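## Task

Pick up the tube lying on the shelved bench by the door and seat it fully down in one of the holes of the tube rack standing on the shelved bench by the window. The task fails if the tube ever touches the floor, and it also fails if the robot topples or is left leaning.

## Robot and tools

Robot: TidyBot++. It is a wheeled base 0.54 m long, 0.50 m wide and 0.38 m tall, driven by four powered casters. On top sits one seven-joint arm with a two-finger gripper. The shoulder is 0.12 m ahead of the base centre and 0.68 m up. Link lengths are 0.42 m (upper arm), 0.31 m (forearm) and 0.31 m (wrist to hand point). There are two cameras. base_camera is fixed to the base and gives 644x364 images. wrist_camera rides on the hand, looks along it, and gives 644x476 fisheye images. At the start the arm is folded with the hand pointing down.

Frames: all positions are in metres. The base frame has its origin on the floor below the base centre, with x ahead, y to the left and z up. hand_pose is the point midway between the finger pads, given in this frame as x, y, z plus a quaternion qw, qx, qy, qz. The hand's own z axis runs out along the fingers, and the fingers close along its y axis. base_odometry is measured in the frame the base had when the scene began: x, y, and heading in rad (left positive, -3.142 to 3.142). It only counts wheel turns, so any slip shows up as travel.

move: sends one action and returns the state plus images. An action is made of any of base, joints and target, optionally with speeds. All its motions start together. A move with no action just reports the state.
- base: an object with up to three keys. Each one is a relative offset from where the base stands when the command starts, not a place. translate_m is metres forward (+) or back, from -2 to 2. strafe_m is metres to the left (+) or right, from -2 to 2. rotate_rad is radians, counter-clockwise seen from above (+), from -6.3 to 6.3. The base travels in a straight line to the offset point.
- joints: an object of absolute targets keyed by name, in radians. joint_2_rad ranges ±2.249, joint_4_rad ±2.579 and joint_6_rad ±2.099. Joints 1, 3, 5 and 7 turn freely but take the short way round, so keep each step below half a turn. Signs: joint_1_rad + is clockwise from above, the reverse of heading. joint_2_rad 0 leaves the upper arm vertical, and + tips it forward. joint_4_rad 0 is a straight elbow; with joint_3_rad at 3.14, negative folds the forearm forward. With joint_5_rad at 0, a negative joint_6_rad tilts the hand forward. With the hand down, joint_7_rad + turns it counter-clockwise, and at 1.57 the fingers open sideways. gripper_pos is an absolute value from 0 (open) to 1 (shut). The finger gap is roughly 85 x (1 - gripper_pos) mm.
- target: one flat list of seven numbers [x, y, z, qw, qx, qy, qz]. It is an absolute hand pose in the base frame, in the same form hand_pose prints. When target is used, joints may hold only gripper_pos.
- speeds: lowers top speeds for this action only. translate_m and strafe_m take 0.05 to 0.5 m/s; give just one of them when both move together. rotate_rad takes 0.1 to 1.57 rad/s, and gripper_pos 0.234 to 0.993 per s.
- cameras: a list drawn from base_camera, wrist_camera and all. Leaving it out gives every camera; [] gives none.
- blocking: true (the default) returns when everything is still. false returns after about 0.5 s while motion continues.

wait: seconds from 0 to 10, plus cameras. It reports the state without commanding anything. stop: brakes every running motion. zoom_image: camera plus region [x0, y0, x1, y1] in pixels of that camera's latest image, at most 504x504, with the origin at the top-left. finished_scene: takes scene, the number of the current scene, and cannot be undone. Call it only once the tube is seated and will stay there on its own.

Result lines: move gives done, or else the worst status. base_status, joint_status and hand_status can read done, moving, off_target (came to rest away from the target and may still push), stopped, not_followed (a check withheld the targets), contact_stop, time_out, torque_fault or limit_stop_at_motor_heat. hand_pose is the measured hand; hand_target is where the commanded joints would put it. joint_positions, motor_effort (percent of maximum, with the peak of the last action in brackets), base_tilt (degrees, forward and right positive), the Motor temperatures line and on_its_own (what happened uncommanded) also appear. The pictures line lists the order of the images. Warnings include joint command not followed, pose unreachable, ARM HIT, MOTOR HOT and OVER-TEMPERATURE FAULT. If a call is refused, or a stop you did not order appears, the remaining move, wait and finished_scene calls of that reply are skipped.

Practical points: hand targets usually stop within a few centimetres of the goal. To fix the error, add (wanted - measured hand_pose) to your previous target. To hold the hand still, resend hand_target, not hand_pose. A held tube makes the arm sag, so correct it the same way, and never command a joint to its current reading while loaded. A hand pointing down reaches at most about 0.94 m above the floor, and only close in. The arm does not avoid furniture, and it keeps shoving if blocked. When a gripped tube lands on something, hand_pose stops dropping even though the commands go lower. Fingers stopped by an object squeeze at about 100 to 130 N, so close gently and not much past first touch. Closed fingertips reach about 20 mm beyond the hand point.

Avoid the following. Letting the tube touch the floor or falling. Driving or turning while the raised arm is snagged. Reaching far out or swinging a stretched arm sideways, which can tip the robot. Hitting hard, which can trigger torque faults (limits 104.5 N m for joints 1 to 4, 51.3 N m for joints 5 to 7). Pushing hard or straining the gripper. Letting go of the tube while it is moving. Long holds with the arm stretched out, which overheat the motors.

Each tool is called as a command line: name --argument value for each argument, lists and objects as JSON in quotes; but a table of rows of numbers goes row by row, as --pt "numbers of a row", without its own name.

## Session

move

Scene clock: 0.00 s.
Motor temperatures (°C): [40 41 44 43 49 47 53]
base_odometry: x=+0.000 y=+0.000 heading=+0.000
base_tilt: forward=+0.0 right=+0.2
base_status: not commanded
joint_positions: joint_1_rad=+0.040 joint_2_rad=-0.351 joint_3_rad=+3.191 joint_4_rad=-2.511 joint_5_rad=-0.006 joint_6_rad=-0.827 joint_7_rad=+1.559 gripper_pos=+0.000
joint_status: not commanded
motor_effort: joint_1_rad=+0 joint_2_rad=-2 joint_3_rad=+1 joint_4_rad=+13 joint_5_rad=+0 joint_6_rad=+4 joint_7_rad=+0
hand_pose: x=+0.2842 y=-0.0101 z=+0.5951 quat_wxyz=(-0.008, +0.996, -0.052, +0.078) (m; base frame)
hand_target: x=+0.2839 y=-0.0101 z=+0.5949 quat_wxyz=(-0.008, +0.996, -0.052, +0.077) (m; base frame)
hand_status: not commanded
pictures: base_camera, wrist_camera

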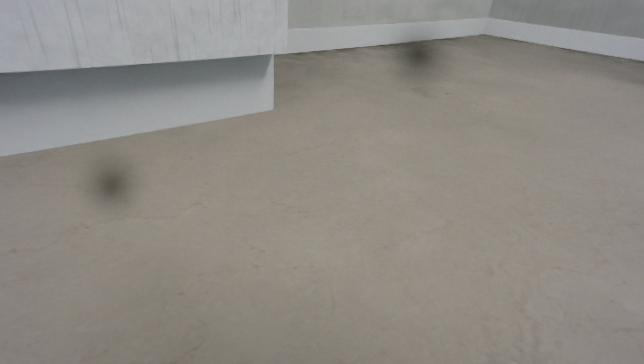

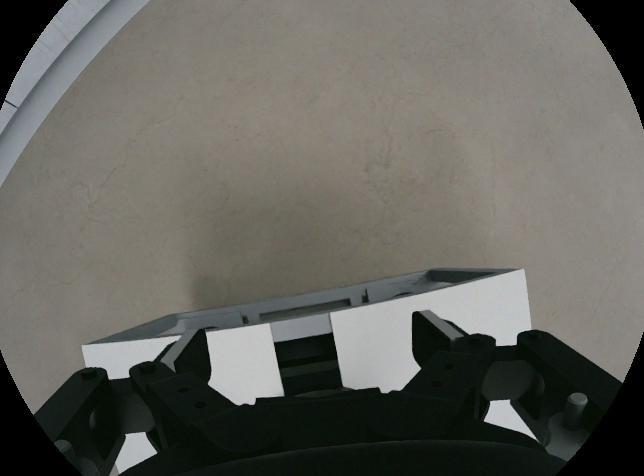

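move --joints '{"joint_6_rad": 0.4}'

move --base '{"rotate_rad": 1.3}'

move --base '{"rotate_rad": 1.3}'

move --base '{"rotate_rad": 1.3}'

move --base '{"rotate_rad": 1.3}'

Scene clock: 5.87 s.
Motor temperatures (°C): [40 41 44 43 49 47 53]
move: done
base_odometry: x=+0.000 y=+0.000 heading=+0.000
base_tilt: forward=+0.0 right=+0.3
base_status: not commanded
joint_positions: joint_1_rad=+0.040 joint_2_rad=-0.351 joint_3_rad=+3.191 joint_4_rad=-2.511 joint_5_rad=-0.006 joint_6_rad=+0.303 joint_7_rad=+1.559 gripper_pos=+0.000
joint_status: all done
motor_effort: joint_1_rad=+0(0) joint_2_rad=-6(6) joint_3_rad=+1(1) joint_4_rad=+17(17) joint_5_rad=+0(2) joint_6_rad=+10(11) joint_7_rad=+0(1)
hand_pose: x=+0.5333 y=-0.0375 z=+0.8147 quat_wxyz=(+0.015, +0.799, -0.047, +0.599) (m; base frame)
hand_target: x=+0.5402 y=-0.0387 z=+0.8438 quat_wxyz=(+0.016, +0.769, -0.046, +0.637) (m; base frame)
hand_status: not commanded
pictures: base_camera, wrist_camera
camera_calibration:
wrist_camera: T_world_to_cam=[[-0.185269, -0.978548, -0.0901069, 0.134431], [-0.322851, 0.147216, -0.93493, 0.987847], [0.928139, -0.144123, -0.3432, -0.0834153], [0, 0, 0, 1]] pos_world=[0.421255, -0.0259016, 0.907053]

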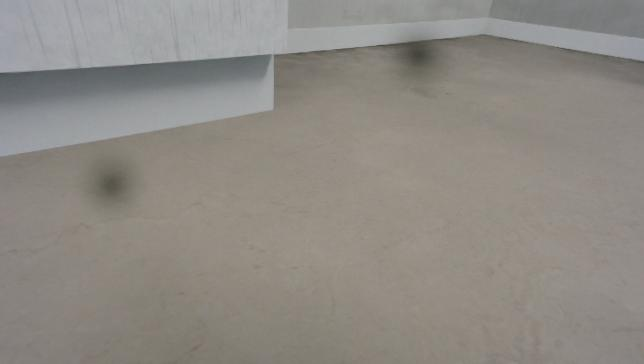

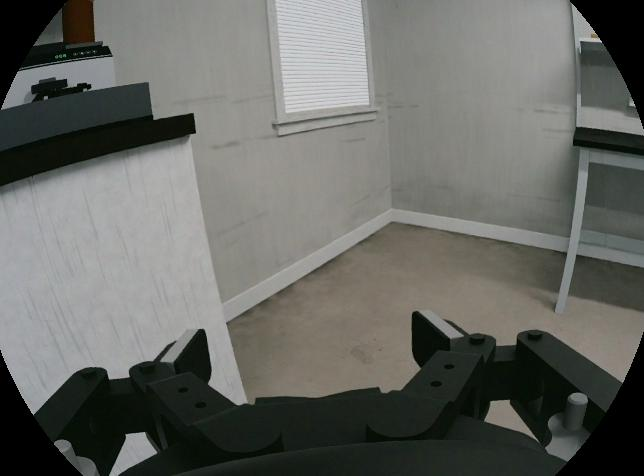

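Scene clock: 8.00 s.
Motor temperatures (°C): [40 41 44 43 49 48 53]
move: done
base_odometry: x=+0.000 y=+0.000 heading=+1.300
base_tilt: forward=+0.0 right=+0.2
base_status: done
joint_positions: joint_1_rad=+0.040 joint_2_rad=-0.351 joint_3_rad=+3.191 joint_4_rad=-2.511 joint_5_rad=-0.006 joint_6_rad=+0.303 joint_7_rad=+1.559 gripper_pos=+0.000
joint_status: not commanded
motor_effort: joint_1_rad=+0(1) joint_2_rad=-6(6) joint_3_rad=+1(2) joint_4_rad=+16(17) joint_5_rad=+0(2) joint_6_rad=+10(11) joint_7_rad=+0(1)
hand_pose: x=+0.5333 y=-0.0375 z=+0.8148 quat_wxyz=(+0.015, +0.799, -0.047, +0.599) (m; base frame)
hand_target: x=+0.5402 y=-0.0387 z=+0.8438 quat_wxyz=(+0.016, +0.769, -0.046, +0.637) (m; base frame)
hand_status: not commanded
pictures: base_camera, wrist_camera
camera_calibration:
wrist_camera: T_world_to_cam=[[-0.185249, -0.978549, -0.0901363, 0.134453], [-0.322567, 0.147193, -0.935032, 0.987871], [0.928242, -0.144138, -0.342915, -0.0836973], [0, 0, 0, 1]] pos_world=[0.421253, -0.0259028, 0.907109]

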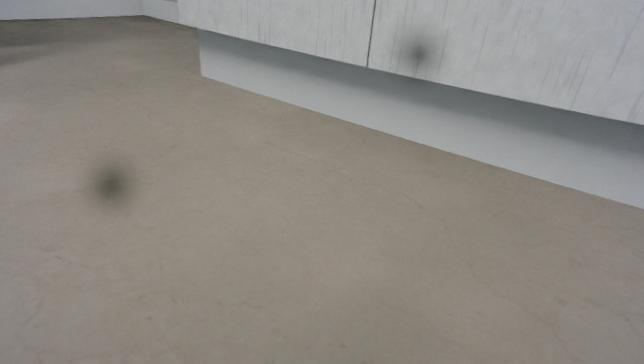

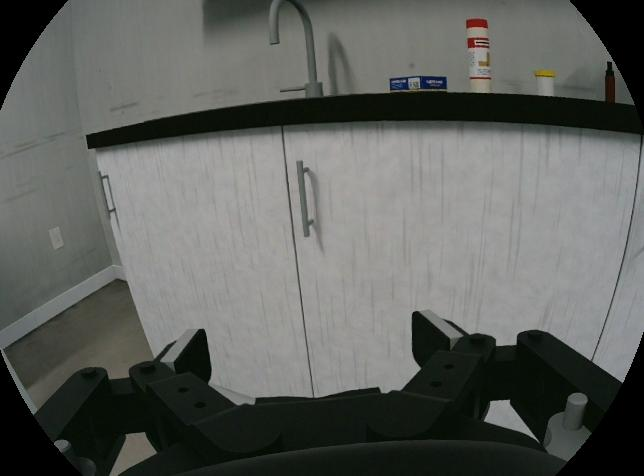

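Scene clock: 10.13 s.
Motor temperatures (°C): [40 41 44 43 49 48 53]
move: done
base_odometry: x=+0.000 y=+0.000 heading=+2.599
base_tilt: forward=+0.0 right=+0.2
base_status: done
joint_positions: joint_1_rad=+0.040 joint_2_rad=-0.351 joint_3_rad=+3.191 joint_4_rad=-2.511 joint_5_rad=-0.006 joint_6_rad=+0.303 joint_7_rad=+1.559 gripper_pos=+0.000
joint_status: not commanded
motor_effort: joint_1_rad=+0(1) joint_2_rad=-5(6) joint_3_rad=+0(2) joint_4_rad=+16(17) joint_5_rad=+0(2) joint_6_rad=+10(11) joint_7_rad=+0(1)
hand_pose: x=+0.5333 y=-0.0375 z=+0.8149 quat_wxyz=(+0.015, +0.799, -0.047, +0.599) (m; base frame)
hand_target: x=+0.5402 y=-0.0387 z=+0.8438 quat_wxyz=(+0.016, +0.769, -0.046, +0.637) (m; base frame)
hand_status: not commanded
pictures: base_camera, wrist_camera
camera_calibration:
wrist_camera: T_world_to_cam=[[-0.185245, -0.978549, -0.0901422, 0.134457], [-0.32251, 0.147188, -0.935052, 0.987876], [0.928263, -0.144142, -0.342858, -0.0837537], [0, 0, 0, 1]] pos_world=[0.421253, -0.025903, 0.907121]

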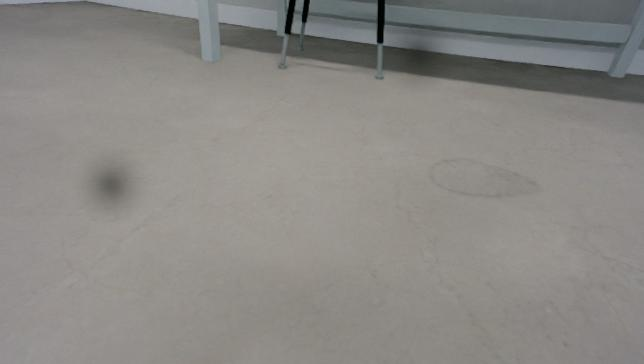

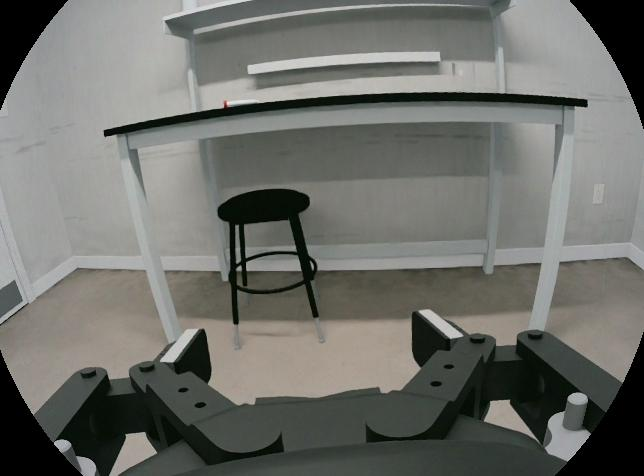

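Scene clock: 12.23 s.
Motor temperatures (°C): [40 41 44 43 49 48 53]
move: done
base_odometry: x=+0.000 y=+0.000 heading=-2.384
base_tilt: forward=+0.0 right=+0.2
base_status: done
joint_positions: joint_1_rad=+0.040 joint_2_rad=-0.351 joint_3_rad=+3.191 joint_4_rad=-2.511 joint_5_rad=-0.006 joint_6_rad=+0.303 joint_7_rad=+1.559 gripper_pos=+0.000
joint_status: not commanded
motor_effort: joint_1_rad=+0(1) joint_2_rad=-5(6) joint_3_rad=+0(2) joint_4_rad=+16(16) joint_5_rad=+1(2) joint_6_rad=+10(11) joint_7_rad=+0(1)
hand_pose: x=+0.5333 y=-0.0375 z=+0.8149 quat_wxyz=(+0.015, +0.799, -0.047, +0.599) (m; base frame)
hand_target: x=+0.5402 y=-0.0387 z=+0.8438 quat_wxyz=(+0.016, +0.769, -0.046, +0.637) (m; base frame)
hand_status: not commanded
pictures: base_camera, wrist_camera
camera_calibration:
wrist_camera: T_world_to_cam=[[-0.18524, -0.97855, -0.0901481, 0.134462], [-0.322453, 0.147183, -0.935073, 0.987881], [0.928283, -0.144145, -0.342801, -0.0838101], [0, 0, 0, 1]] pos_world=[0.421253, -0.0259032, 0.907132]

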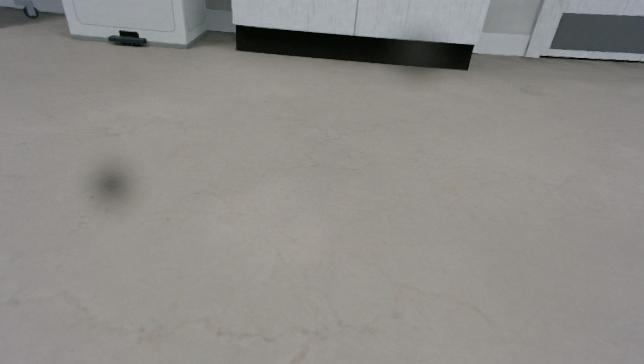

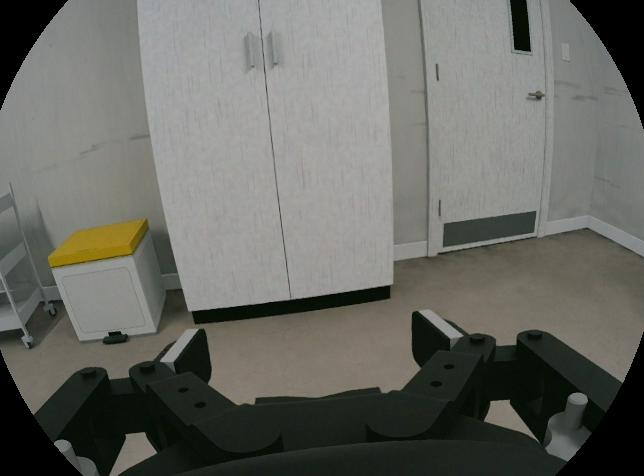

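Scene clock: 14.37 s.
Motor temperatures (°C): [40 41 44 43 49 48 53]
move: done
base_odometry: x=+0.000 y=+0.000 heading=-1.085
base_tilt: forward=+0.0 right=+0.3
base_status: done
joint_positions: joint_1_rad=+0.040 joint_2_rad=-0.351 joint_3_rad=+3.191 joint_4_rad=-2.511 joint_5_rad=-0.006 joint_6_rad=+0.303 joint_7_rad=+1.559 gripper_pos=+0.000
joint_status: not commanded
motor_effort: joint_1_rad=+0(1) joint_2_rad=-6(6) joint_3_rad=+1(2) joint_4_rad=+16(17) joint_5_rad=+1(1) joint_6_rad=+11(11) joint_7_rad=+0(1)
hand_pose: x=+0.5333 y=-0.0375 z=+0.8149 quat_wxyz=(+0.015, +0.799, -0.047, +0.599) (m; base frame)
hand_target: x=+0.5402 y=-0.0387 z=+0.8438 quat_wxyz=(+0.016, +0.769, -0.046, +0.637) (m; base frame)
hand_status: not commanded
pictures: base_camera, wrist_camera
camera_calibration:
wrist_camera: T_world_to_cam=[[-0.185213, -0.978556, -0.0901381, 0.134452], [-0.322458, 0.147165, -0.935074, 0.987882], [0.928287, -0.144123, -0.3428, -0.083811], [0, 0, 0, 1]] pos_world=[0.421253, -0.0258926, 0.907132]

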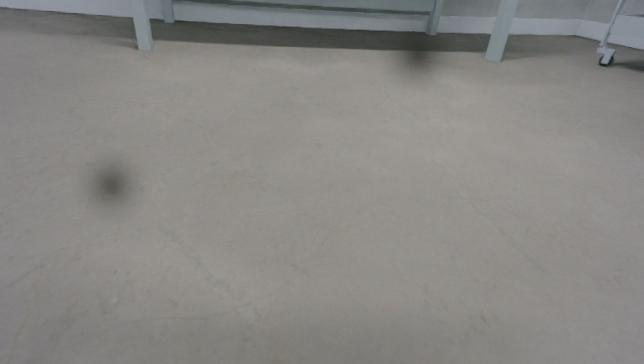

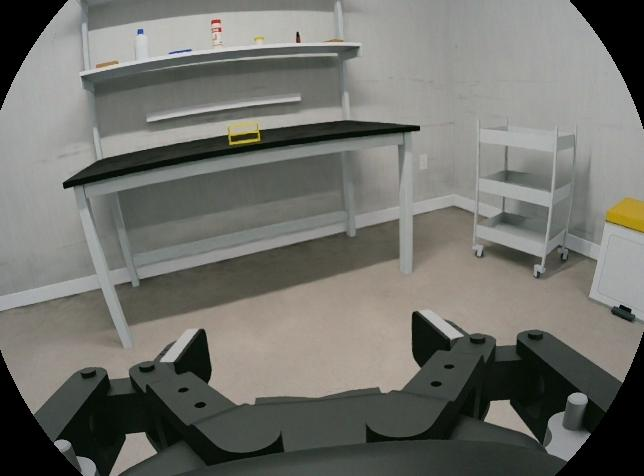

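zoom_image --camera "wrist_camera" --region '[200, 100, 300, 160]'

move --base '{"rotate_rad": -2.7}'

zoom_image --camera "wrist_camera" --region '[180, 80, 300, 140]'

Scaled by 5.040.

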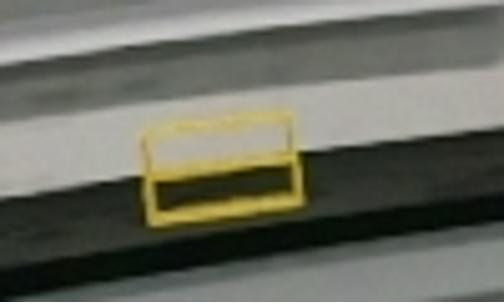

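Scene clock: 18.07 s.
Motor temperatures (°C): [40 41 44 43 49 48 53]
move: done
base_odometry: x=+0.000 y=+0.000 heading=+2.499
base_tilt: forward=+0.0 right=+0.2
base_status: done
joint_positions: joint_1_rad=+0.040 joint_2_rad=-0.351 joint_3_rad=+3.191 joint_4_rad=-2.511 joint_5_rad=-0.006 joint_6_rad=+0.303 joint_7_rad=+1.559 gripper_pos=+0.000
joint_status: not commanded
motor_effort: joint_1_rad=+0(1) joint_2_rad=-6(6) joint_3_rad=+0(2) joint_4_rad=+16(17) joint_5_rad=+1(2) joint_6_rad=+10(11) joint_7_rad=+0(1)
hand_pose: x=+0.5333 y=-0.0375 z=+0.8149 quat_wxyz=(+0.015, +0.799, -0.047, +0.599) (m; base frame)
hand_target: x=+0.5402 y=-0.0387 z=+0.8438 quat_wxyz=(+0.016, +0.769, -0.046, +0.637) (m; base frame)
hand_status: not commanded
pictures: base_camera, wrist_camera
camera_calibration:
wrist_camera: T_world_to_cam=[[-0.185178, -0.978562, -0.0901399, 0.13445], [-0.322348, 0.147137, -0.935116, 0.987893], [0.928332, -0.144107, -0.342684, -0.0839247], [0, 0, 0, 1]] pos_world=[0.421253, -0.0258824, 0.907155]

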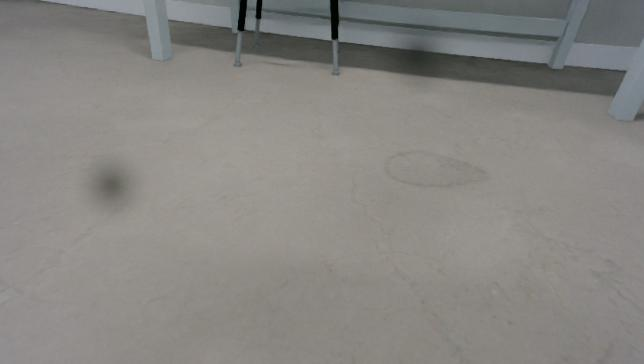

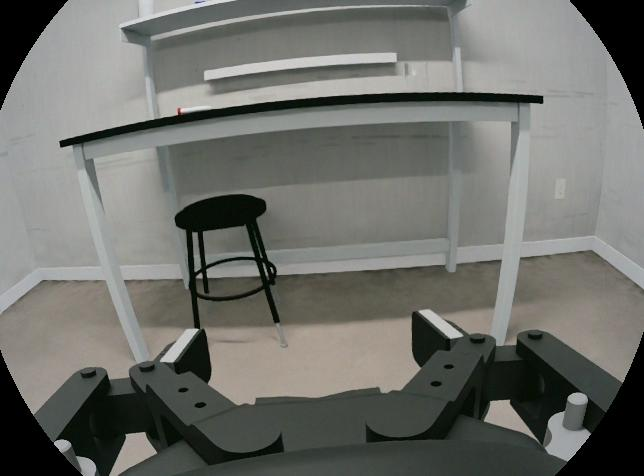

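Scaled by 4.200.

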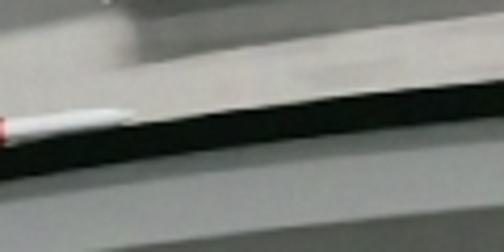

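move --base '{"rotate_rad": -0.2}' --joints '{"joint_1_rad": 0, "joint_2_rad": 0.0, "joint_3_rad": 3.14, "joint_4_rad": -1.2, "joint_5_rad": 0, "joint_6_rad": -0.9, "joint_7_rad": 1.57}'

move --base '{"translate_m": 0.75, "strafe_m": 0.45}'

Scene clock: 23.67 s.
Motor temperatures (°C): [40 41 44 43 49 48 53]
move: done
base_odometry: x=+0.000 y=+0.000 heading=+2.299
base_tilt: forward=+0.1 right=+0.2
base_status: done
joint_positions: joint_1_rad=+0.023 joint_2_rad=-0.043 joint_3_rad=+3.164 joint_4_rad=-1.243 joint_5_rad=-0.006 joint_6_rad=-0.813 joint_7_rad=+1.559 gripper_pos=+0.000
joint_status: all done
motor_effort: joint_1_rad=+0(1) joint_2_rad=-16(17) joint_3_rad=-1(2) joint_4_rad=+17(20) joint_5_rad=+1(2) joint_6_rad=+11(12) joint_7_rad=+0(1)
hand_pose: x=+0.6751 y=-0.0227 z=+1.0825 quat_wxyz=(+0.005, +0.845, -0.025, +0.534) (m; base frame)
hand_target: x=+0.6807 y=+0.0023 z=+1.0593 quat_wxyz=(-0.001, +0.867, +0.000, +0.498) (m; base frame)
hand_status: not commanded
pictures: base_camera, wrist_camera
camera_calibration:
wrist_camera: T_world_to_cam=[[-0.148351, -0.987187, -0.058769, 0.140282], [-0.472484, 0.122958, -0.87272, 1.31489], [0.868764, -0.101701, -0.484671, 0.0731962], [0, 0, 0, 1]] pos_world=[0.578484, -0.0157472, 1.19125]

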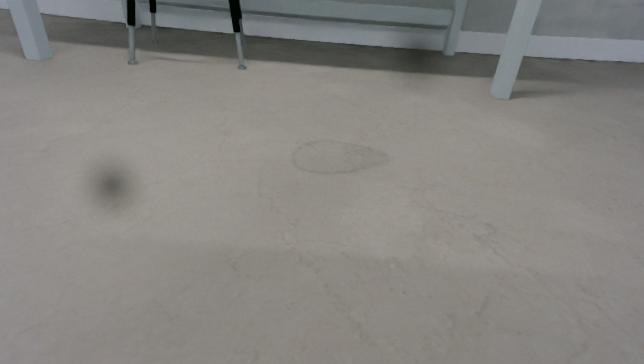

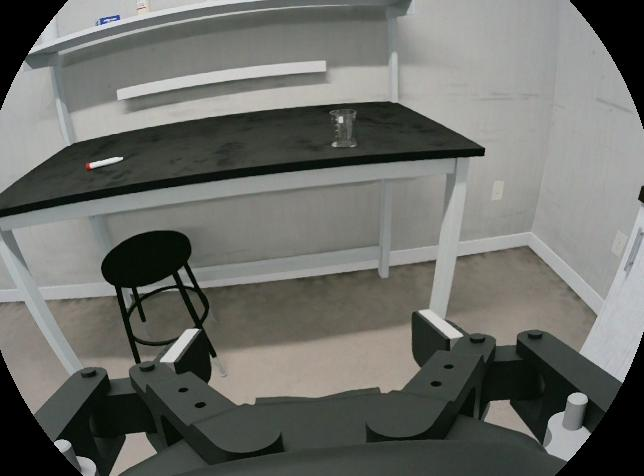

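Scene clock: 26.73 s.
Motor temperatures (°C): [40 41 44 43 49 48 53]
move: done
base_odometry: x=-0.835 y=+0.260 heading=+2.299
base_tilt: forward=+0.0 right=+0.2
base_status: done
joint_positions: joint_1_rad=+0.017 joint_2_rad=-0.030 joint_3_rad=+3.159 joint_4_rad=-1.241 joint_5_rad=-0.006 joint_6_rad=-0.817 joint_7_rad=+1.559 gripper_pos=+0.000
joint_status: not commanded
motor_effort: joint_1_rad=+0(1) joint_2_rad=-17(19) joint_3_rad=+0(1) joint_4_rad=+18(18) joint_5_rad=+1(1) joint_6_rad=+10(11) joint_7_rad=+0(1)
hand_pose: x=+0.6797 y=-0.0167 z=+1.0757 quat_wxyz=(+0.003, +0.849, -0.020, +0.528) (m; base frame)
hand_target: x=+0.6807 y=+0.0023 z=+1.0593 quat_wxyz=(-0.001, +0.867, +0.000, +0.498) (m; base frame)
hand_status: not commanded
pictures: base_camera, wrist_camera
camera_calibration:
wrist_camera: T_world_to_cam=[[-0.138639, -0.98871, -0.0568572, 0.137747], [-0.486073, 0.117954, -0.865921, 1.31226], [0.862851, -0.0924134, -0.496938, 0.083887], [0, 0, 0, 1]] pos_world=[0.584571, -0.0108426, 1.18583]

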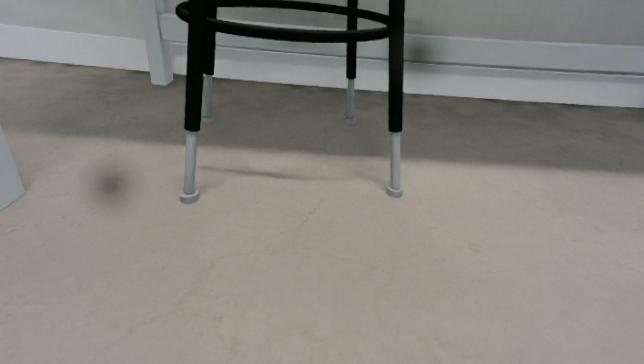

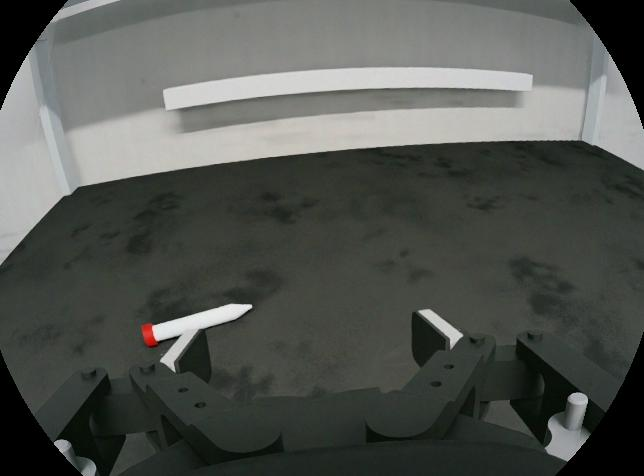

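move --base '{"rotate_rad": 0.265}' --joints '{"joint_1_rad": -0.017, "joint_2_rad": 0.2, "joint_3_rad": 3.125, "joint_4_rad": -0.467, "joint_5_rad": 0, "joint_6_rad": -1.923, "joint_7_rad": 1.57, "gripper_pos": 0.45}' --cameras '["wrist_camera"]'

move --base '{"translate_m": 0.25, "strafe_m": -0.116}'

move --joints '{"joint_2_rad": 0.42, "joint_7_rad": 3.14}' --cameras '["wrist_camera"]'

Scene clock: 30.77 s.
Motor temperatures (°C): [40 41 44 44 49 48 53]
move: done
base_odometry: x=-0.835 y=+0.260 heading=+2.564
base_tilt: forward=+0.0 right=+0.2
base_status: done
joint_positions: joint_1_rad=-0.002 joint_2_rad=+0.156 joint_3_rad=+3.142 joint_4_rad=-0.505 joint_5_rad=-0.006 joint_6_rad=-1.839 joint_7_rad=+1.559 gripper_pos=+0.451
joint_status: all done
motor_effort: joint_1_rad=+0(3) joint_2_rad=-17(19) joint_3_rad=+0(3) joint_4_rad=+12(19) joint_5_rad=+1(2) joint_6_rad=+7(11) joint_7_rad=+0(1)
hand_pose: x=+0.5638 y=+0.0039 z=+1.0960 quat_wxyz=(-0.005, +0.949, -0.003, +0.315) (m; base frame)
hand_target: x=+0.5598 y=+0.0147 z=+1.0761 quat_wxyz=(-0.006, +0.962, +0.015, +0.272) (m; base frame)
hand_status: not commanded
pictures: wrist_camera
camera_calibration:
wrist_camera: T_world_to_cam=[[-0.111765, -0.993735, -0.000234197, 0.0660703], [-0.830949, 0.0935856, -0.548422, 1.11762], [0.545007, -0.0610996, -0.836202, 0.746769], [0, 0, 0, 1]] pos_world=[0.529071, 0.0066909, 1.23739]

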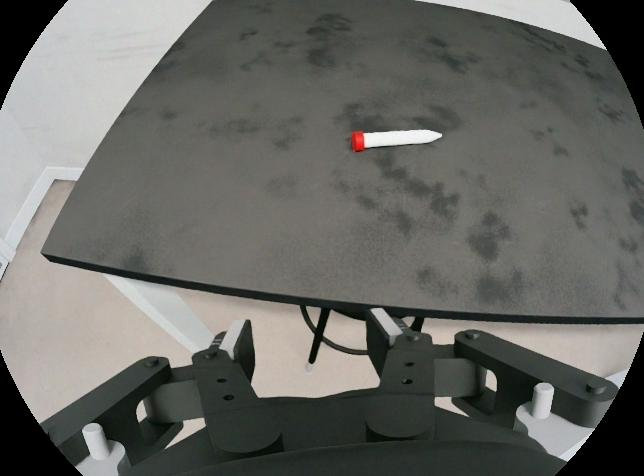

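Scene clock: 32.53 s.
Motor temperatures (°C): [40 41 44 44 49 48 53]
move: done
base_odometry: x=-0.982 y=+0.494 heading=+2.565
base_tilt: forward=+0.0 right=+0.2
base_status: done
joint_positions: joint_1_rad=-0.003 joint_2_rad=+0.179 joint_3_rad=+3.142 joint_4_rad=-0.501 joint_5_rad=-0.006 joint_6_rad=-1.844 joint_7_rad=+1.559 gripper_pos=+0.451
joint_status: not commanded
motor_effort: joint_1_rad=+0(1) joint_2_rad=-17(21) joint_3_rad=+0(2) joint_4_rad=+12(13) joint_5_rad=+1(2) joint_6_rad=+7(8) joint_7_rad=-1(1)
hand_pose: x=+0.5717 y=+0.0043 z=+1.0865 quat_wxyz=(-0.005, +0.953, -0.003, +0.304) (m; base frame)
hand_target: x=+0.5598 y=+0.0147 z=+1.0761 quat_wxyz=(-0.006, +0.962, +0.015, +0.272) (m; base frame)
hand_status: not commanded
pictures: base_camera, wrist_camera
camera_calibration:
wrist_camera: T_world_to_cam=[[-0.111019, -0.993815, 0.00247004, 0.0639064], [-0.843777, 0.0929444, -0.528585, 1.10469], [0.525086, -0.0607671, -0.848877, 0.759718], [0, 0, 0, 1]] pos_world=[0.540292, 0.00700197, 1.22867]

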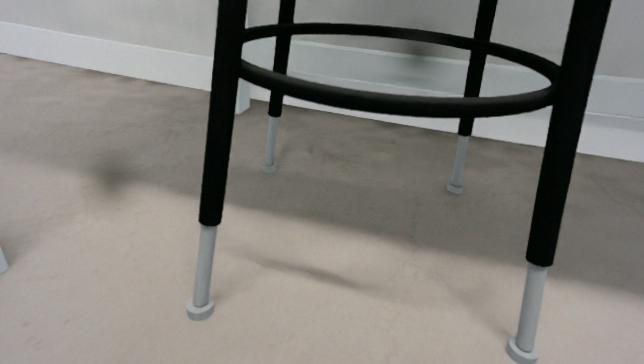

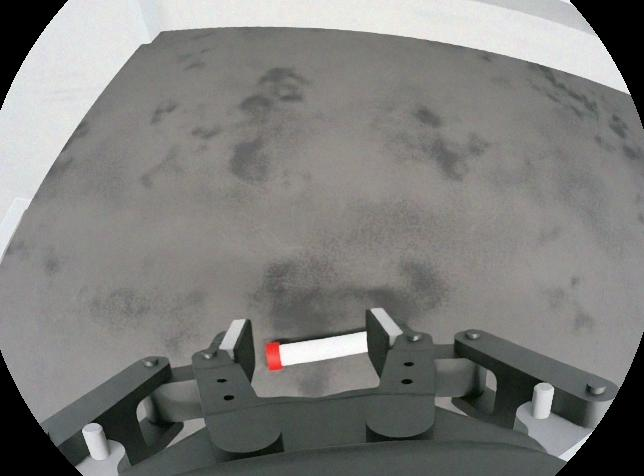

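Scene clock: 34.67 s.
Motor temperatures (°C): [40 41 44 44 49 48 53]
move: done
base_odometry: x=-0.982 y=+0.494 heading=+2.565
base_tilt: forward=+0.0 right=+0.3
base_status: not commanded
joint_positions: joint_1_rad=-0.003 joint_2_rad=+0.378 joint_3_rad=+3.142 joint_4_rad=-0.500 joint_5_rad=-0.006 joint_6_rad=-1.845 joint_7_rad=+3.106 gripper_pos=+0.451
joint_status: all done
motor_effort: joint_1_rad=+0(0) joint_2_rad=-25(27) joint_3_rad=+0(1) joint_4_rad=+13(14) joint_5_rad=+1(1) joint_6_rad=+5(7) joint_7_rad=-1(1)
hand_pose: x=+0.6429 y=+0.0045 z=+0.9892 quat_wxyz=(+0.142, +0.702, +0.681, +0.152) (m; base frame)
hand_target: x=+0.6352 y=+0.0160 z=+0.9704 quat_wxyz=(+0.112, +0.687, +0.708, +0.121) (m; base frame)
hand_status: not commanded
pictures: wrist_camera
camera_calibration:
wrist_camera: T_world_to_cam=[[0.875783, -0.113129, 0.469261, -1.02783], [-0.127188, -0.991877, -0.00174833, 0.136344], [0.465647, -0.0581533, -0.883058, 0.711695], [0, 0, 0, 1]] pos_world=[0.586094, 0.0603471, 1.11103]

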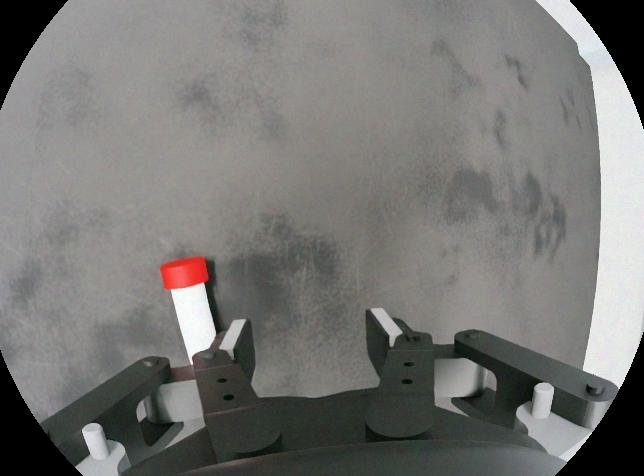

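move --joints '{"joint_2_rad": 0.34, "joint_4_rad": -0.681, "joint_6_rad": -1.86, "joint_7_rad": 3.14}' --cameras '["wrist_camera"]'

Scene clock: 37.10 s.
Motor temperatures (°C): [40 41 44 44 49 48 53]
move: done
base_odometry: x=-0.982 y=+0.494 heading=+2.565
base_tilt: forward=+0.0 right=+0.3
base_status: not commanded
joint_positions: joint_1_rad=-0.003 joint_2_rad=+0.338 joint_3_rad=+3.142 joint_4_rad=-0.633 joint_5_rad=-0.006 joint_6_rad=-1.839 joint_7_rad=+3.106 gripper_pos=+0.451
joint_status: all done
motor_effort: joint_1_rad=+0(1) joint_2_rad=-19(25) joint_3_rad=-1(2) joint_4_rad=+11(14) joint_5_rad=+0(1) joint_6_rad=+3(7) joint_7_rad=+0(1)
hand_pose: x=+0.6192 y=+0.0045 z=+0.9619 quat_wxyz=(+0.112, +0.708, +0.687, +0.121) (m; base frame)
hand_target: x=+0.6071 y=+0.0159 z=+0.9420 quat_wxyz=(+0.088, +0.690, +0.712, +0.095) (m; base frame)
hand_status: not commanded
pictures: wrist_camera
camera_calibration:
wrist_camera: T_world_to_cam=[[0.913465, -0.112666, 0.39101, -0.942335], [-0.126476, -0.991923, 0.00965611, 0.121869], [0.386763, -0.058274, -0.920336, 0.783362], [0, 0, 0, 1]] pos_world=[0.573228, 0.0603646, 1.08824]

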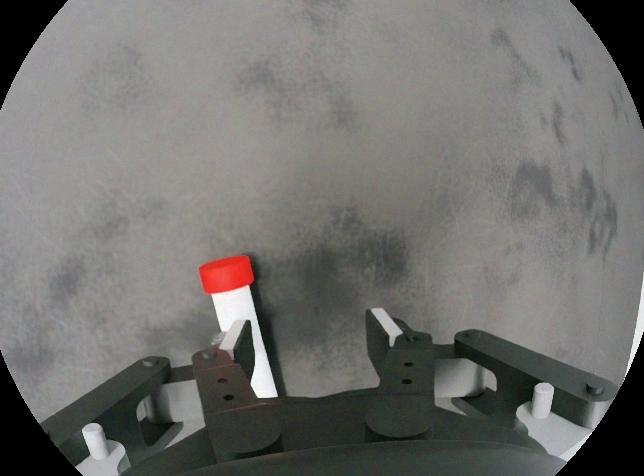

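move --joints '{"joint_2_rad": 0.26, "joint_4_rad": -0.92, "joint_6_rad": -1.72, "joint_7_rad": 3.24}' --cameras '["wrist_camera"]'

Scene clock: 39.10 s.
Motor temperatures (°C): [40 41 44 44 49 48 53]
move: off_target
base_odometry: x=-0.982 y=+0.494 heading=+2.565
base_tilt: forward=+0.0 right=+0.2
base_status: not commanded
joint_positions: joint_1_rad=-0.004 joint_2_rad=+0.237 joint_3_rad=+3.141 joint_4_rad=-0.843 joint_5_rad=-0.006 joint_6_rad=-1.762 joint_7_rad=+3.203 gripper_pos=+0.451
joint_status: joint_4_rad off_target (ended at -0.843, target -0.920); the others done
motor_effort: joint_1_rad=+1(1) joint_2_rad=-14(20) joint_3_rad=+0(1) joint_4_rad=+8(12) joint_5_rad=+1(2) joint_6_rad=-1(4) joint_7_rad=+0(1)
hand_pose: x=+0.5869 y=+0.0050 z=+0.9416 quat_wxyz=(+0.107, +0.675, +0.722, +0.105) (m; base frame)
hand_target: x=+0.5918 y=+0.0160 z=+0.9060 quat_wxyz=(+0.087, +0.655, +0.746, +0.084) (m; base frame)
hand_status: not commanded
pictures: wrist_camera
camera_calibration:
wrist_camera: T_world_to_cam=[[0.931076, -0.0157304, 0.364485, -0.890644], [-0.0332236, -0.998575, 0.0417732, 0.0335404], [0.363308, -0.0510036, -0.930272, 0.800269], [0, 0, 0, 1]] pos_world=[0.539628, 0.0602989, 1.06769]

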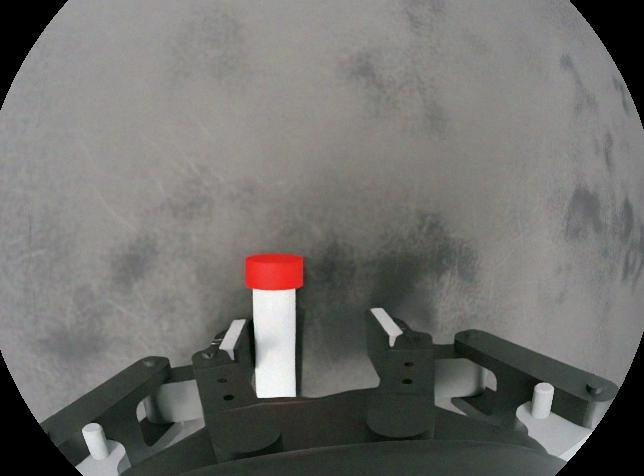

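move --joints '{"joint_2_rad": 0.203, "joint_4_rad": -1.01, "joint_6_rad": -1.67}' --cameras '["wrist_camera"]'

Scene clock: 41.77 s.
Motor temperatures (°C): [40 41 44 44 49 48 53]
move: off_target
base_odometry: x=-0.982 y=+0.494 heading=+2.565
base_tilt: forward=+0.1 right=+0.3
base_status: not commanded
joint_positions: joint_1_rad=-0.004 joint_2_rad=+0.174 joint_3_rad=+3.141 joint_4_rad=-0.932 joint_5_rad=-0.006 joint_6_rad=-1.716 joint_7_rad=+3.205 gripper_pos=+0.451
joint_status: joint_4_rad off_target (ended at -0.932, target -1.010); the others done
motor_effort: joint_1_rad=+0(1) joint_2_rad=-11(14) joint_3_rad=+0(2) joint_4_rad=+7(8) joint_5_rad=+1(2) joint_6_rad=+0(3) joint_7_rad=+0(1)
hand_pose: x=+0.5708 y=+0.0049 z=+0.9417 quat_wxyz=(+0.114, +0.674, +0.722, +0.111) (m; base frame)
hand_target: x=+0.5774 y=+0.0159 z=+0.9031 quat_wxyz=(+0.093, +0.654, +0.746, +0.089) (m; base frame)
hand_status: not commanded
pictures: wrist_camera
camera_calibration:
wrist_camera: T_world_to_cam=[[0.923559, -0.0139604, 0.383203, -0.889012], [-0.0323366, -0.998613, 0.0415541, 0.032659], [0.382091, -0.0507691, -0.922729, 0.788385], [0, 0, 0, 1]] pos_world=[0.520876, 0.0602283, 1.06678]

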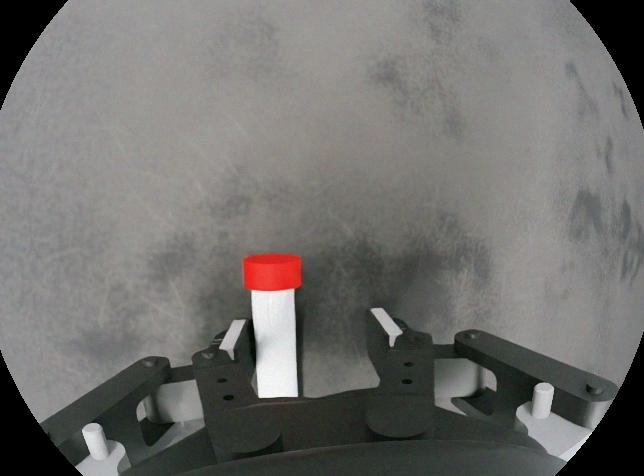

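move --joints '{"joint_4_rad": -0.97, "gripper_pos": 0.7}' --speeds '{"gripper_pos": 0.234}' --cameras '["wrist_camera"]'

Scene clock: 43.83 s.
Motor temperatures (°C): [40 41 44 44 49 48 53]
move: done
base_odometry: x=-0.982 y=+0.494 heading=+2.565
base_tilt: forward=+0.0 right=+0.2
base_status: not commanded
joint_positions: joint_1_rad=-0.004 joint_2_rad=+0.174 joint_3_rad=+3.141 joint_4_rad=-0.933 joint_5_rad=-0.006 joint_6_rad=-1.716 joint_7_rad=+3.205 gripper_pos=+0.699
joint_status: all done
motor_effort: joint_1_rad=+0(0) joint_2_rad=-19(19) joint_3_rad=-1(1) joint_4_rad=+14(14) joint_5_rad=+0(1) joint_6_rad=+4(5) joint_7_rad=+0(1)
hand_pose: x=+0.5705 y=+0.0049 z=+0.9414 quat_wxyz=(+0.114, +0.674, +0.722, +0.111) (m; base frame)
hand_target: x=+0.5848 y=+0.0161 z=+0.9182 quat_wxyz=(+0.107, +0.652, +0.744, +0.103) (m; base frame)
hand_status: not commanded
pictures: wrist_camera
camera_calibration:
wrist_camera: T_world_to_cam=[[0.923831, -0.0136561, 0.382557, -0.888265], [-0.0320191, -0.998618, 0.0416748, 0.0323677], [0.381459, -0.0507496, -0.922992, 0.788829], [0, 0, 0, 1]] pos_world=[0.520738, 0.0602255, 1.06655]

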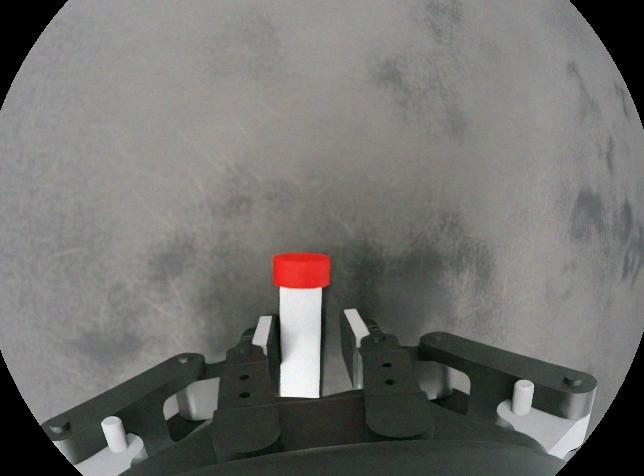

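move --joints '{"gripper_pos": 0.83}' --speeds '{"gripper_pos": 0.234}' --cameras '["wrist_camera"]'

Scene clock: 44.97 s.
Motor temperatures (°C): [40 41 44 44 49 48 53]
move: done
base_odometry: x=-0.982 y=+0.494 heading=+2.565
base_tilt: forward=+0.1 right=+0.3
base_status: not commanded
joint_positions: joint_1_rad=-0.004 joint_2_rad=+0.174 joint_3_rad=+3.141 joint_4_rad=-0.935 joint_5_rad=-0.006 joint_6_rad=-1.716 joint_7_rad=+3.205 gripper_pos=+0.822
joint_status: all done
motor_effort: joint_1_rad=+0(0) joint_2_rad=-19(20) joint_3_rad=+0(1) joint_4_rad=+14(15) joint_5_rad=+0(1) joint_6_rad=+4(5) joint_7_rad=+0(1)
hand_pose: x=+0.5702 y=+0.0049 z=+0.9405 quat_wxyz=(+0.113, +0.674, +0.722, +0.110) (m; base frame)
hand_target: x=+0.5848 y=+0.0161 z=+0.9182 quat_wxyz=(+0.107, +0.652, +0.744, +0.103) (m; base frame)
hand_status: not commanded
pictures: wrist_camera
camera_calibration:
wrist_camera: T_world_to_cam=[[0.924695, -0.013592, 0.380466, -0.886139], [-0.0318668, -0.998619, 0.0417747, 0.0322101], [0.379373, -0.0507531, -0.923851, 0.79017], [0, 0, 0, 1]] pos_world=[0.520666, 0.0602248, 1.0658]

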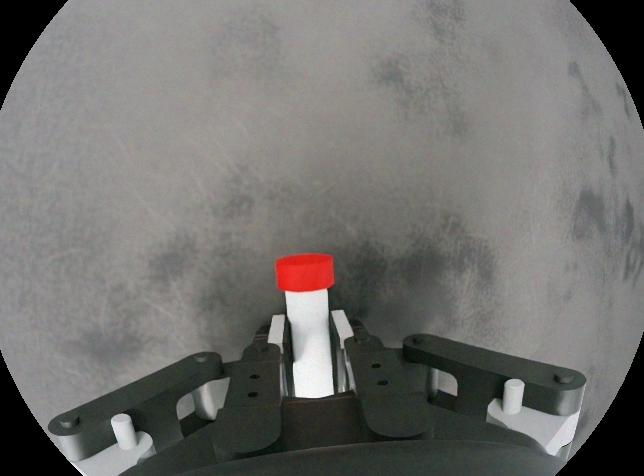

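move --joints '{"gripper_pos": 0.85}' --speeds '{"gripper_pos": 0.234}' --cameras '["wrist_camera"]'

move --joints '{"joint_2_rad": 0.23, "joint_4_rad": -0.82, "joint_6_rad": -1.65}' --cameras '["wrist_camera"]'

Scene clock: 45.67 s.
Motor temperatures (°C): [40 41 44 44 49 48 53]
move: done
base_odometry: x=-0.982 y=+0.494 heading=+2.565
base_tilt: forward=+0.0 right=+0.3
base_status: not commanded
joint_positions: joint_1_rad=-0.004 joint_2_rad=+0.174 joint_3_rad=+3.141 joint_4_rad=-0.935 joint_5_rad=-0.006 joint_6_rad=-1.716 joint_7_rad=+3.205 gripper_pos=+0.837
joint_status: all done
motor_effort: joint_1_rad=+0(0) joint_2_rad=-17(18) joint_3_rad=+0(1) joint_4_rad=+12(13) joint_5_rad=+0(1) joint_6_rad=+3(4) joint_7_rad=+0(1)
hand_pose: x=+0.5702 y=+0.0049 z=+0.9405 quat_wxyz=(+0.113, +0.674, +0.722, +0.110) (m; base frame)
hand_target: x=+0.5848 y=+0.0161 z=+0.9182 quat_wxyz=(+0.107, +0.652, +0.744, +0.103) (m; base frame)
hand_status: not commanded
pictures: wrist_camera
camera_calibration:
wrist_camera: T_world_to_cam=[[0.924695, -0.013592, 0.380466, -0.886139], [-0.0318668, -0.998619, 0.0417747, 0.0322101], [0.379373, -0.0507531, -0.923851, 0.79017], [0, 0, 0, 1]] pos_world=[0.520666, 0.0602248, 1.0658]

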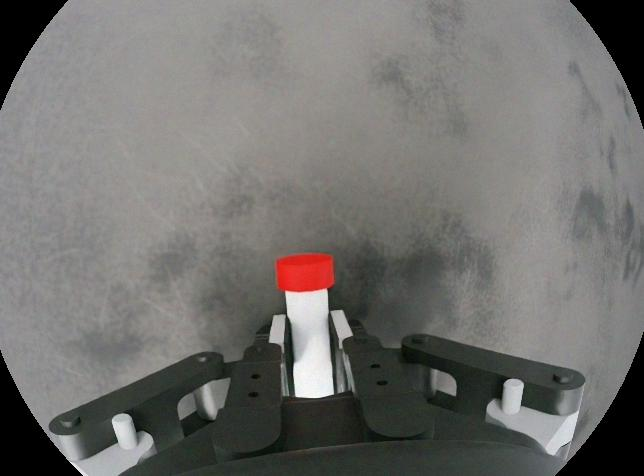

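Scene clock: 46.73 s.
Motor temperatures (°C): [40 41 44 44 49 48 53]
move: done
base_odometry: x=-0.982 y=+0.494 heading=+2.565
base_tilt: forward=+0.0 right=+0.3
base_status: not commanded
joint_positions: joint_1_rad=-0.004 joint_2_rad=+0.193 joint_3_rad=+3.141 joint_4_rad=-0.857 joint_5_rad=-0.006 joint_6_rad=-1.716 joint_7_rad=+3.205 gripper_pos=+0.837
joint_status: all done
motor_effort: joint_1_rad=+0(0) joint_2_rad=-20(22) joint_3_rad=+0(1) joint_4_rad=+15(16) joint_5_rad=+0(1) joint_6_rad=+5(6) joint_7_rad=+0(1)
hand_pose: x=+0.5865 y=+0.0050 z=+0.9618 quat_wxyz=(+0.134, +0.670, +0.718, +0.130) (m; base frame)
hand_target: x=+0.6202 y=+0.0169 z=+0.9665 quat_wxyz=(+0.159, +0.643, +0.734, +0.151) (m; base frame)
hand_status: not commanded
pictures: wrist_camera
camera_calibration:
wrist_camera: T_world_to_cam=[[0.900506, -0.0136296, 0.43463, -0.94726], [-0.0342285, -0.998629, 0.0396016, 0.0353788], [0.433494, -0.0505382, -0.899738, 0.74867], [0, 0, 0, 1]] pos_world=[0.52968, 0.060256, 1.08391]

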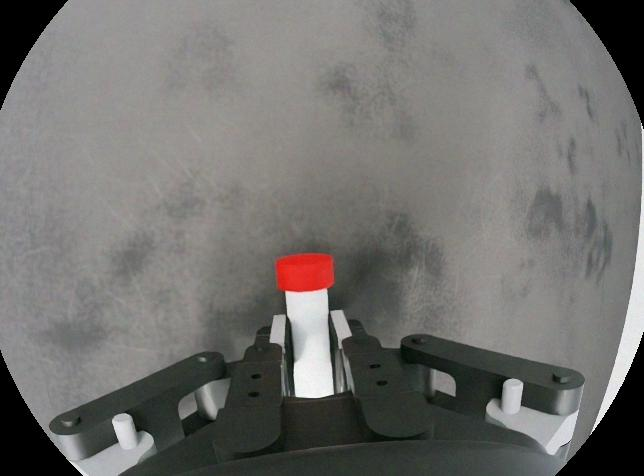

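move --base '{"translate_m": -0.6}' --joints '{"joint_2_rad": 0.35, "joint_4_rad": -0.5}' --cameras '[]'

move --base '{"rotate_rad": 2.848}' --joints '{"joint_2_rad": 0.0, "joint_4_rad": -1.53, "joint_6_rad": -0.17, "joint_7_rad": 1.6}'

Scene clock: 51.57 s.
Motor temperatures (°C): [40 41 44 44 49 48 53]
move: done
base_odometry: x=-0.479 y=+0.167 heading=+2.565
base_tilt: forward=+0.0 right=+0.3
base_status: done
joint_positions: joint_1_rad=-0.005 joint_2_rad=+0.311 joint_3_rad=+3.141 joint_4_rad=-0.536 joint_5_rad=-0.006 joint_6_rad=-1.716 joint_7_rad=+3.205 gripper_pos=+0.837
joint_status: all done
motor_effort: joint_1_rad=+0(1) joint_2_rad=-23(26) joint_3_rad=+0(1) joint_4_rad=+13(17) joint_5_rad=+0(1) joint_6_rad=+7(8) joint_7_rad=+0(1)
hand_pose: x=+0.6535 y=+0.0060 z=+1.0301 quat_wxyz=(+0.206, +0.653, +0.702, +0.198) (m; base frame)
hand_target: x=+0.6853 y=+0.0178 z=+1.0352 quat_wxyz=(+0.228, +0.626, +0.713, +0.217) (m; base frame)
hand_status: not commanded
pictures: none
No camera images: "cameras" was empty.

Scene clock: 54.73 s.
Motor temperatures (°C): [40 41 44 44 49 48 53]
move: done
base_odometry: x=-0.479 y=+0.167 heading=-0.871
base_tilt: forward=+0.0 right=+0.3
base_status: done
joint_positions: joint_1_rad=-0.014 joint_2_rad=+0.029 joint_3_rad=+3.132 joint_4_rad=-1.492 joint_5_rad=-0.006 joint_6_rad=-0.272 joint_7_rad=+1.636 gripper_pos=+0.837
joint_status: all done
motor_effort: joint_1_rad=+0(3) joint_2_rad=-20(30) joint_3_rad=+0(3) joint_4_rad=+19(20) joint_5_rad=+0(2) joint_6_rad=+11(12) joint_7_rad=+0(1)
hand_pose: x=+0.7486 y=+0.0165 z=+1.0488 quat_wxyz=(+0.010, +0.781, +0.033, +0.624) (m; base frame)
hand_target: x=+0.7412 y=+0.0223 z=+1.0753 quat_wxyz=(-0.001, +0.751, +0.024, +0.660) (m; base frame)
hand_status: not commanded
pictures: base_camera, wrist_camera
camera_calibration:
wrist_camera: T_world_to_cam=[[-0.0515105, -0.998656, -0.00571328, 0.0598897], [-0.276993, 0.0197832, -0.960668, 1.26303], [0.95949, -0.047902, -0.277639, -0.28894], [0, 0, 0, 1]] pos_world=[0.630169, 0.0209818, 1.13347]

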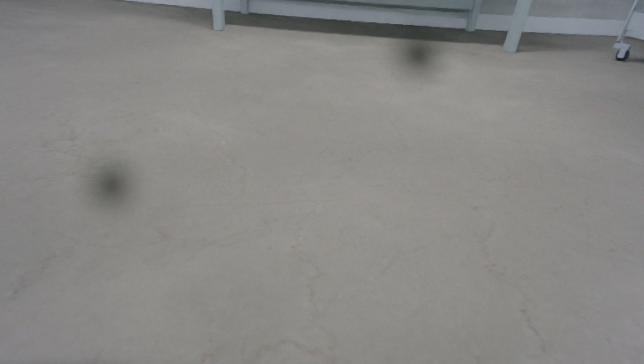

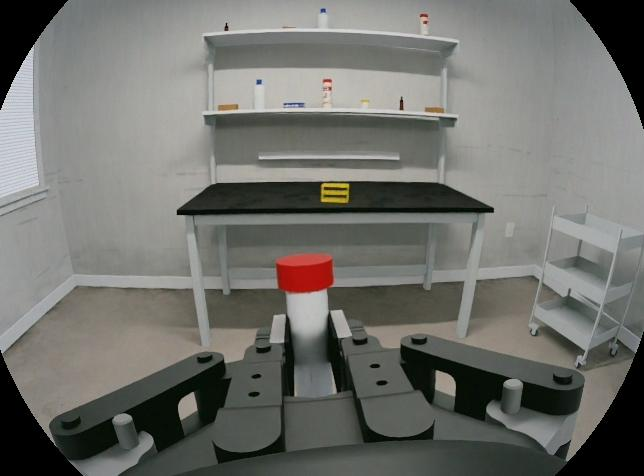

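move --base '{"translate_m": 1.35, "strafe_m": -0.2}'

zoom_image --camera "wrist_camera" --region '[220, 150, 420, 290]'

Scene clock: 59.50 s.
Motor temperatures (°C): [40 41 44 44 49 48 53]
move: done
base_odometry: x=+0.238 y=-0.995 heading=-0.870
base_tilt: forward=+0.1 right=+0.3
base_status: done
joint_positions: joint_1_rad=-0.014 joint_2_rad=+0.012 joint_3_rad=+3.132 joint_4_rad=-1.495 joint_5_rad=-0.006 joint_6_rad=-0.266 joint_7_rad=+1.635 gripper_pos=+0.837
joint_status: not commanded
motor_effort: joint_1_rad=+0(1) joint_2_rad=-19(23) joint_3_rad=+0(1) joint_4_rad=+19(20) joint_5_rad=+1(2) joint_6_rad=+10(11) joint_7_rad=+0(1)
hand_pose: x=+0.7423 y=+0.0164 z=+1.0599 quat_wxyz=(+0.010, +0.774, +0.032, +0.632) (m; base frame)
hand_target: x=+0.7412 y=+0.0223 z=+1.0753 quat_wxyz=(-0.001, +0.751, +0.024, +0.660) (m; base frame)
hand_status: not commanded
pictures: base_camera, wrist_camera
camera_calibration:
wrist_camera: T_world_to_cam=[[-0.0516343, -0.998632, -0.00818772, 0.0622495], [-0.256875, 0.0212036, -0.966212, 1.2629], [0.965064, -0.0477864, -0.257619, -0.30523], [0, 0, 0, 1]] pos_world=[0.622189, 0.0208004, 1.14211]

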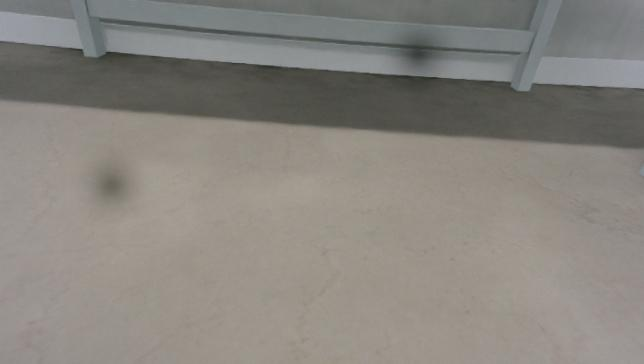

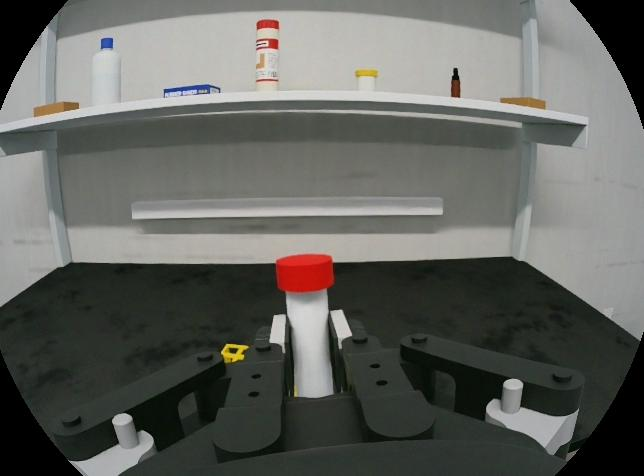

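Scaled by 2.520.

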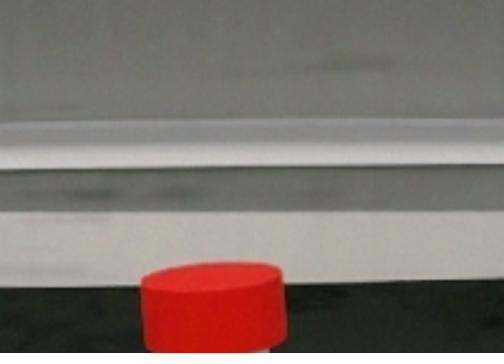

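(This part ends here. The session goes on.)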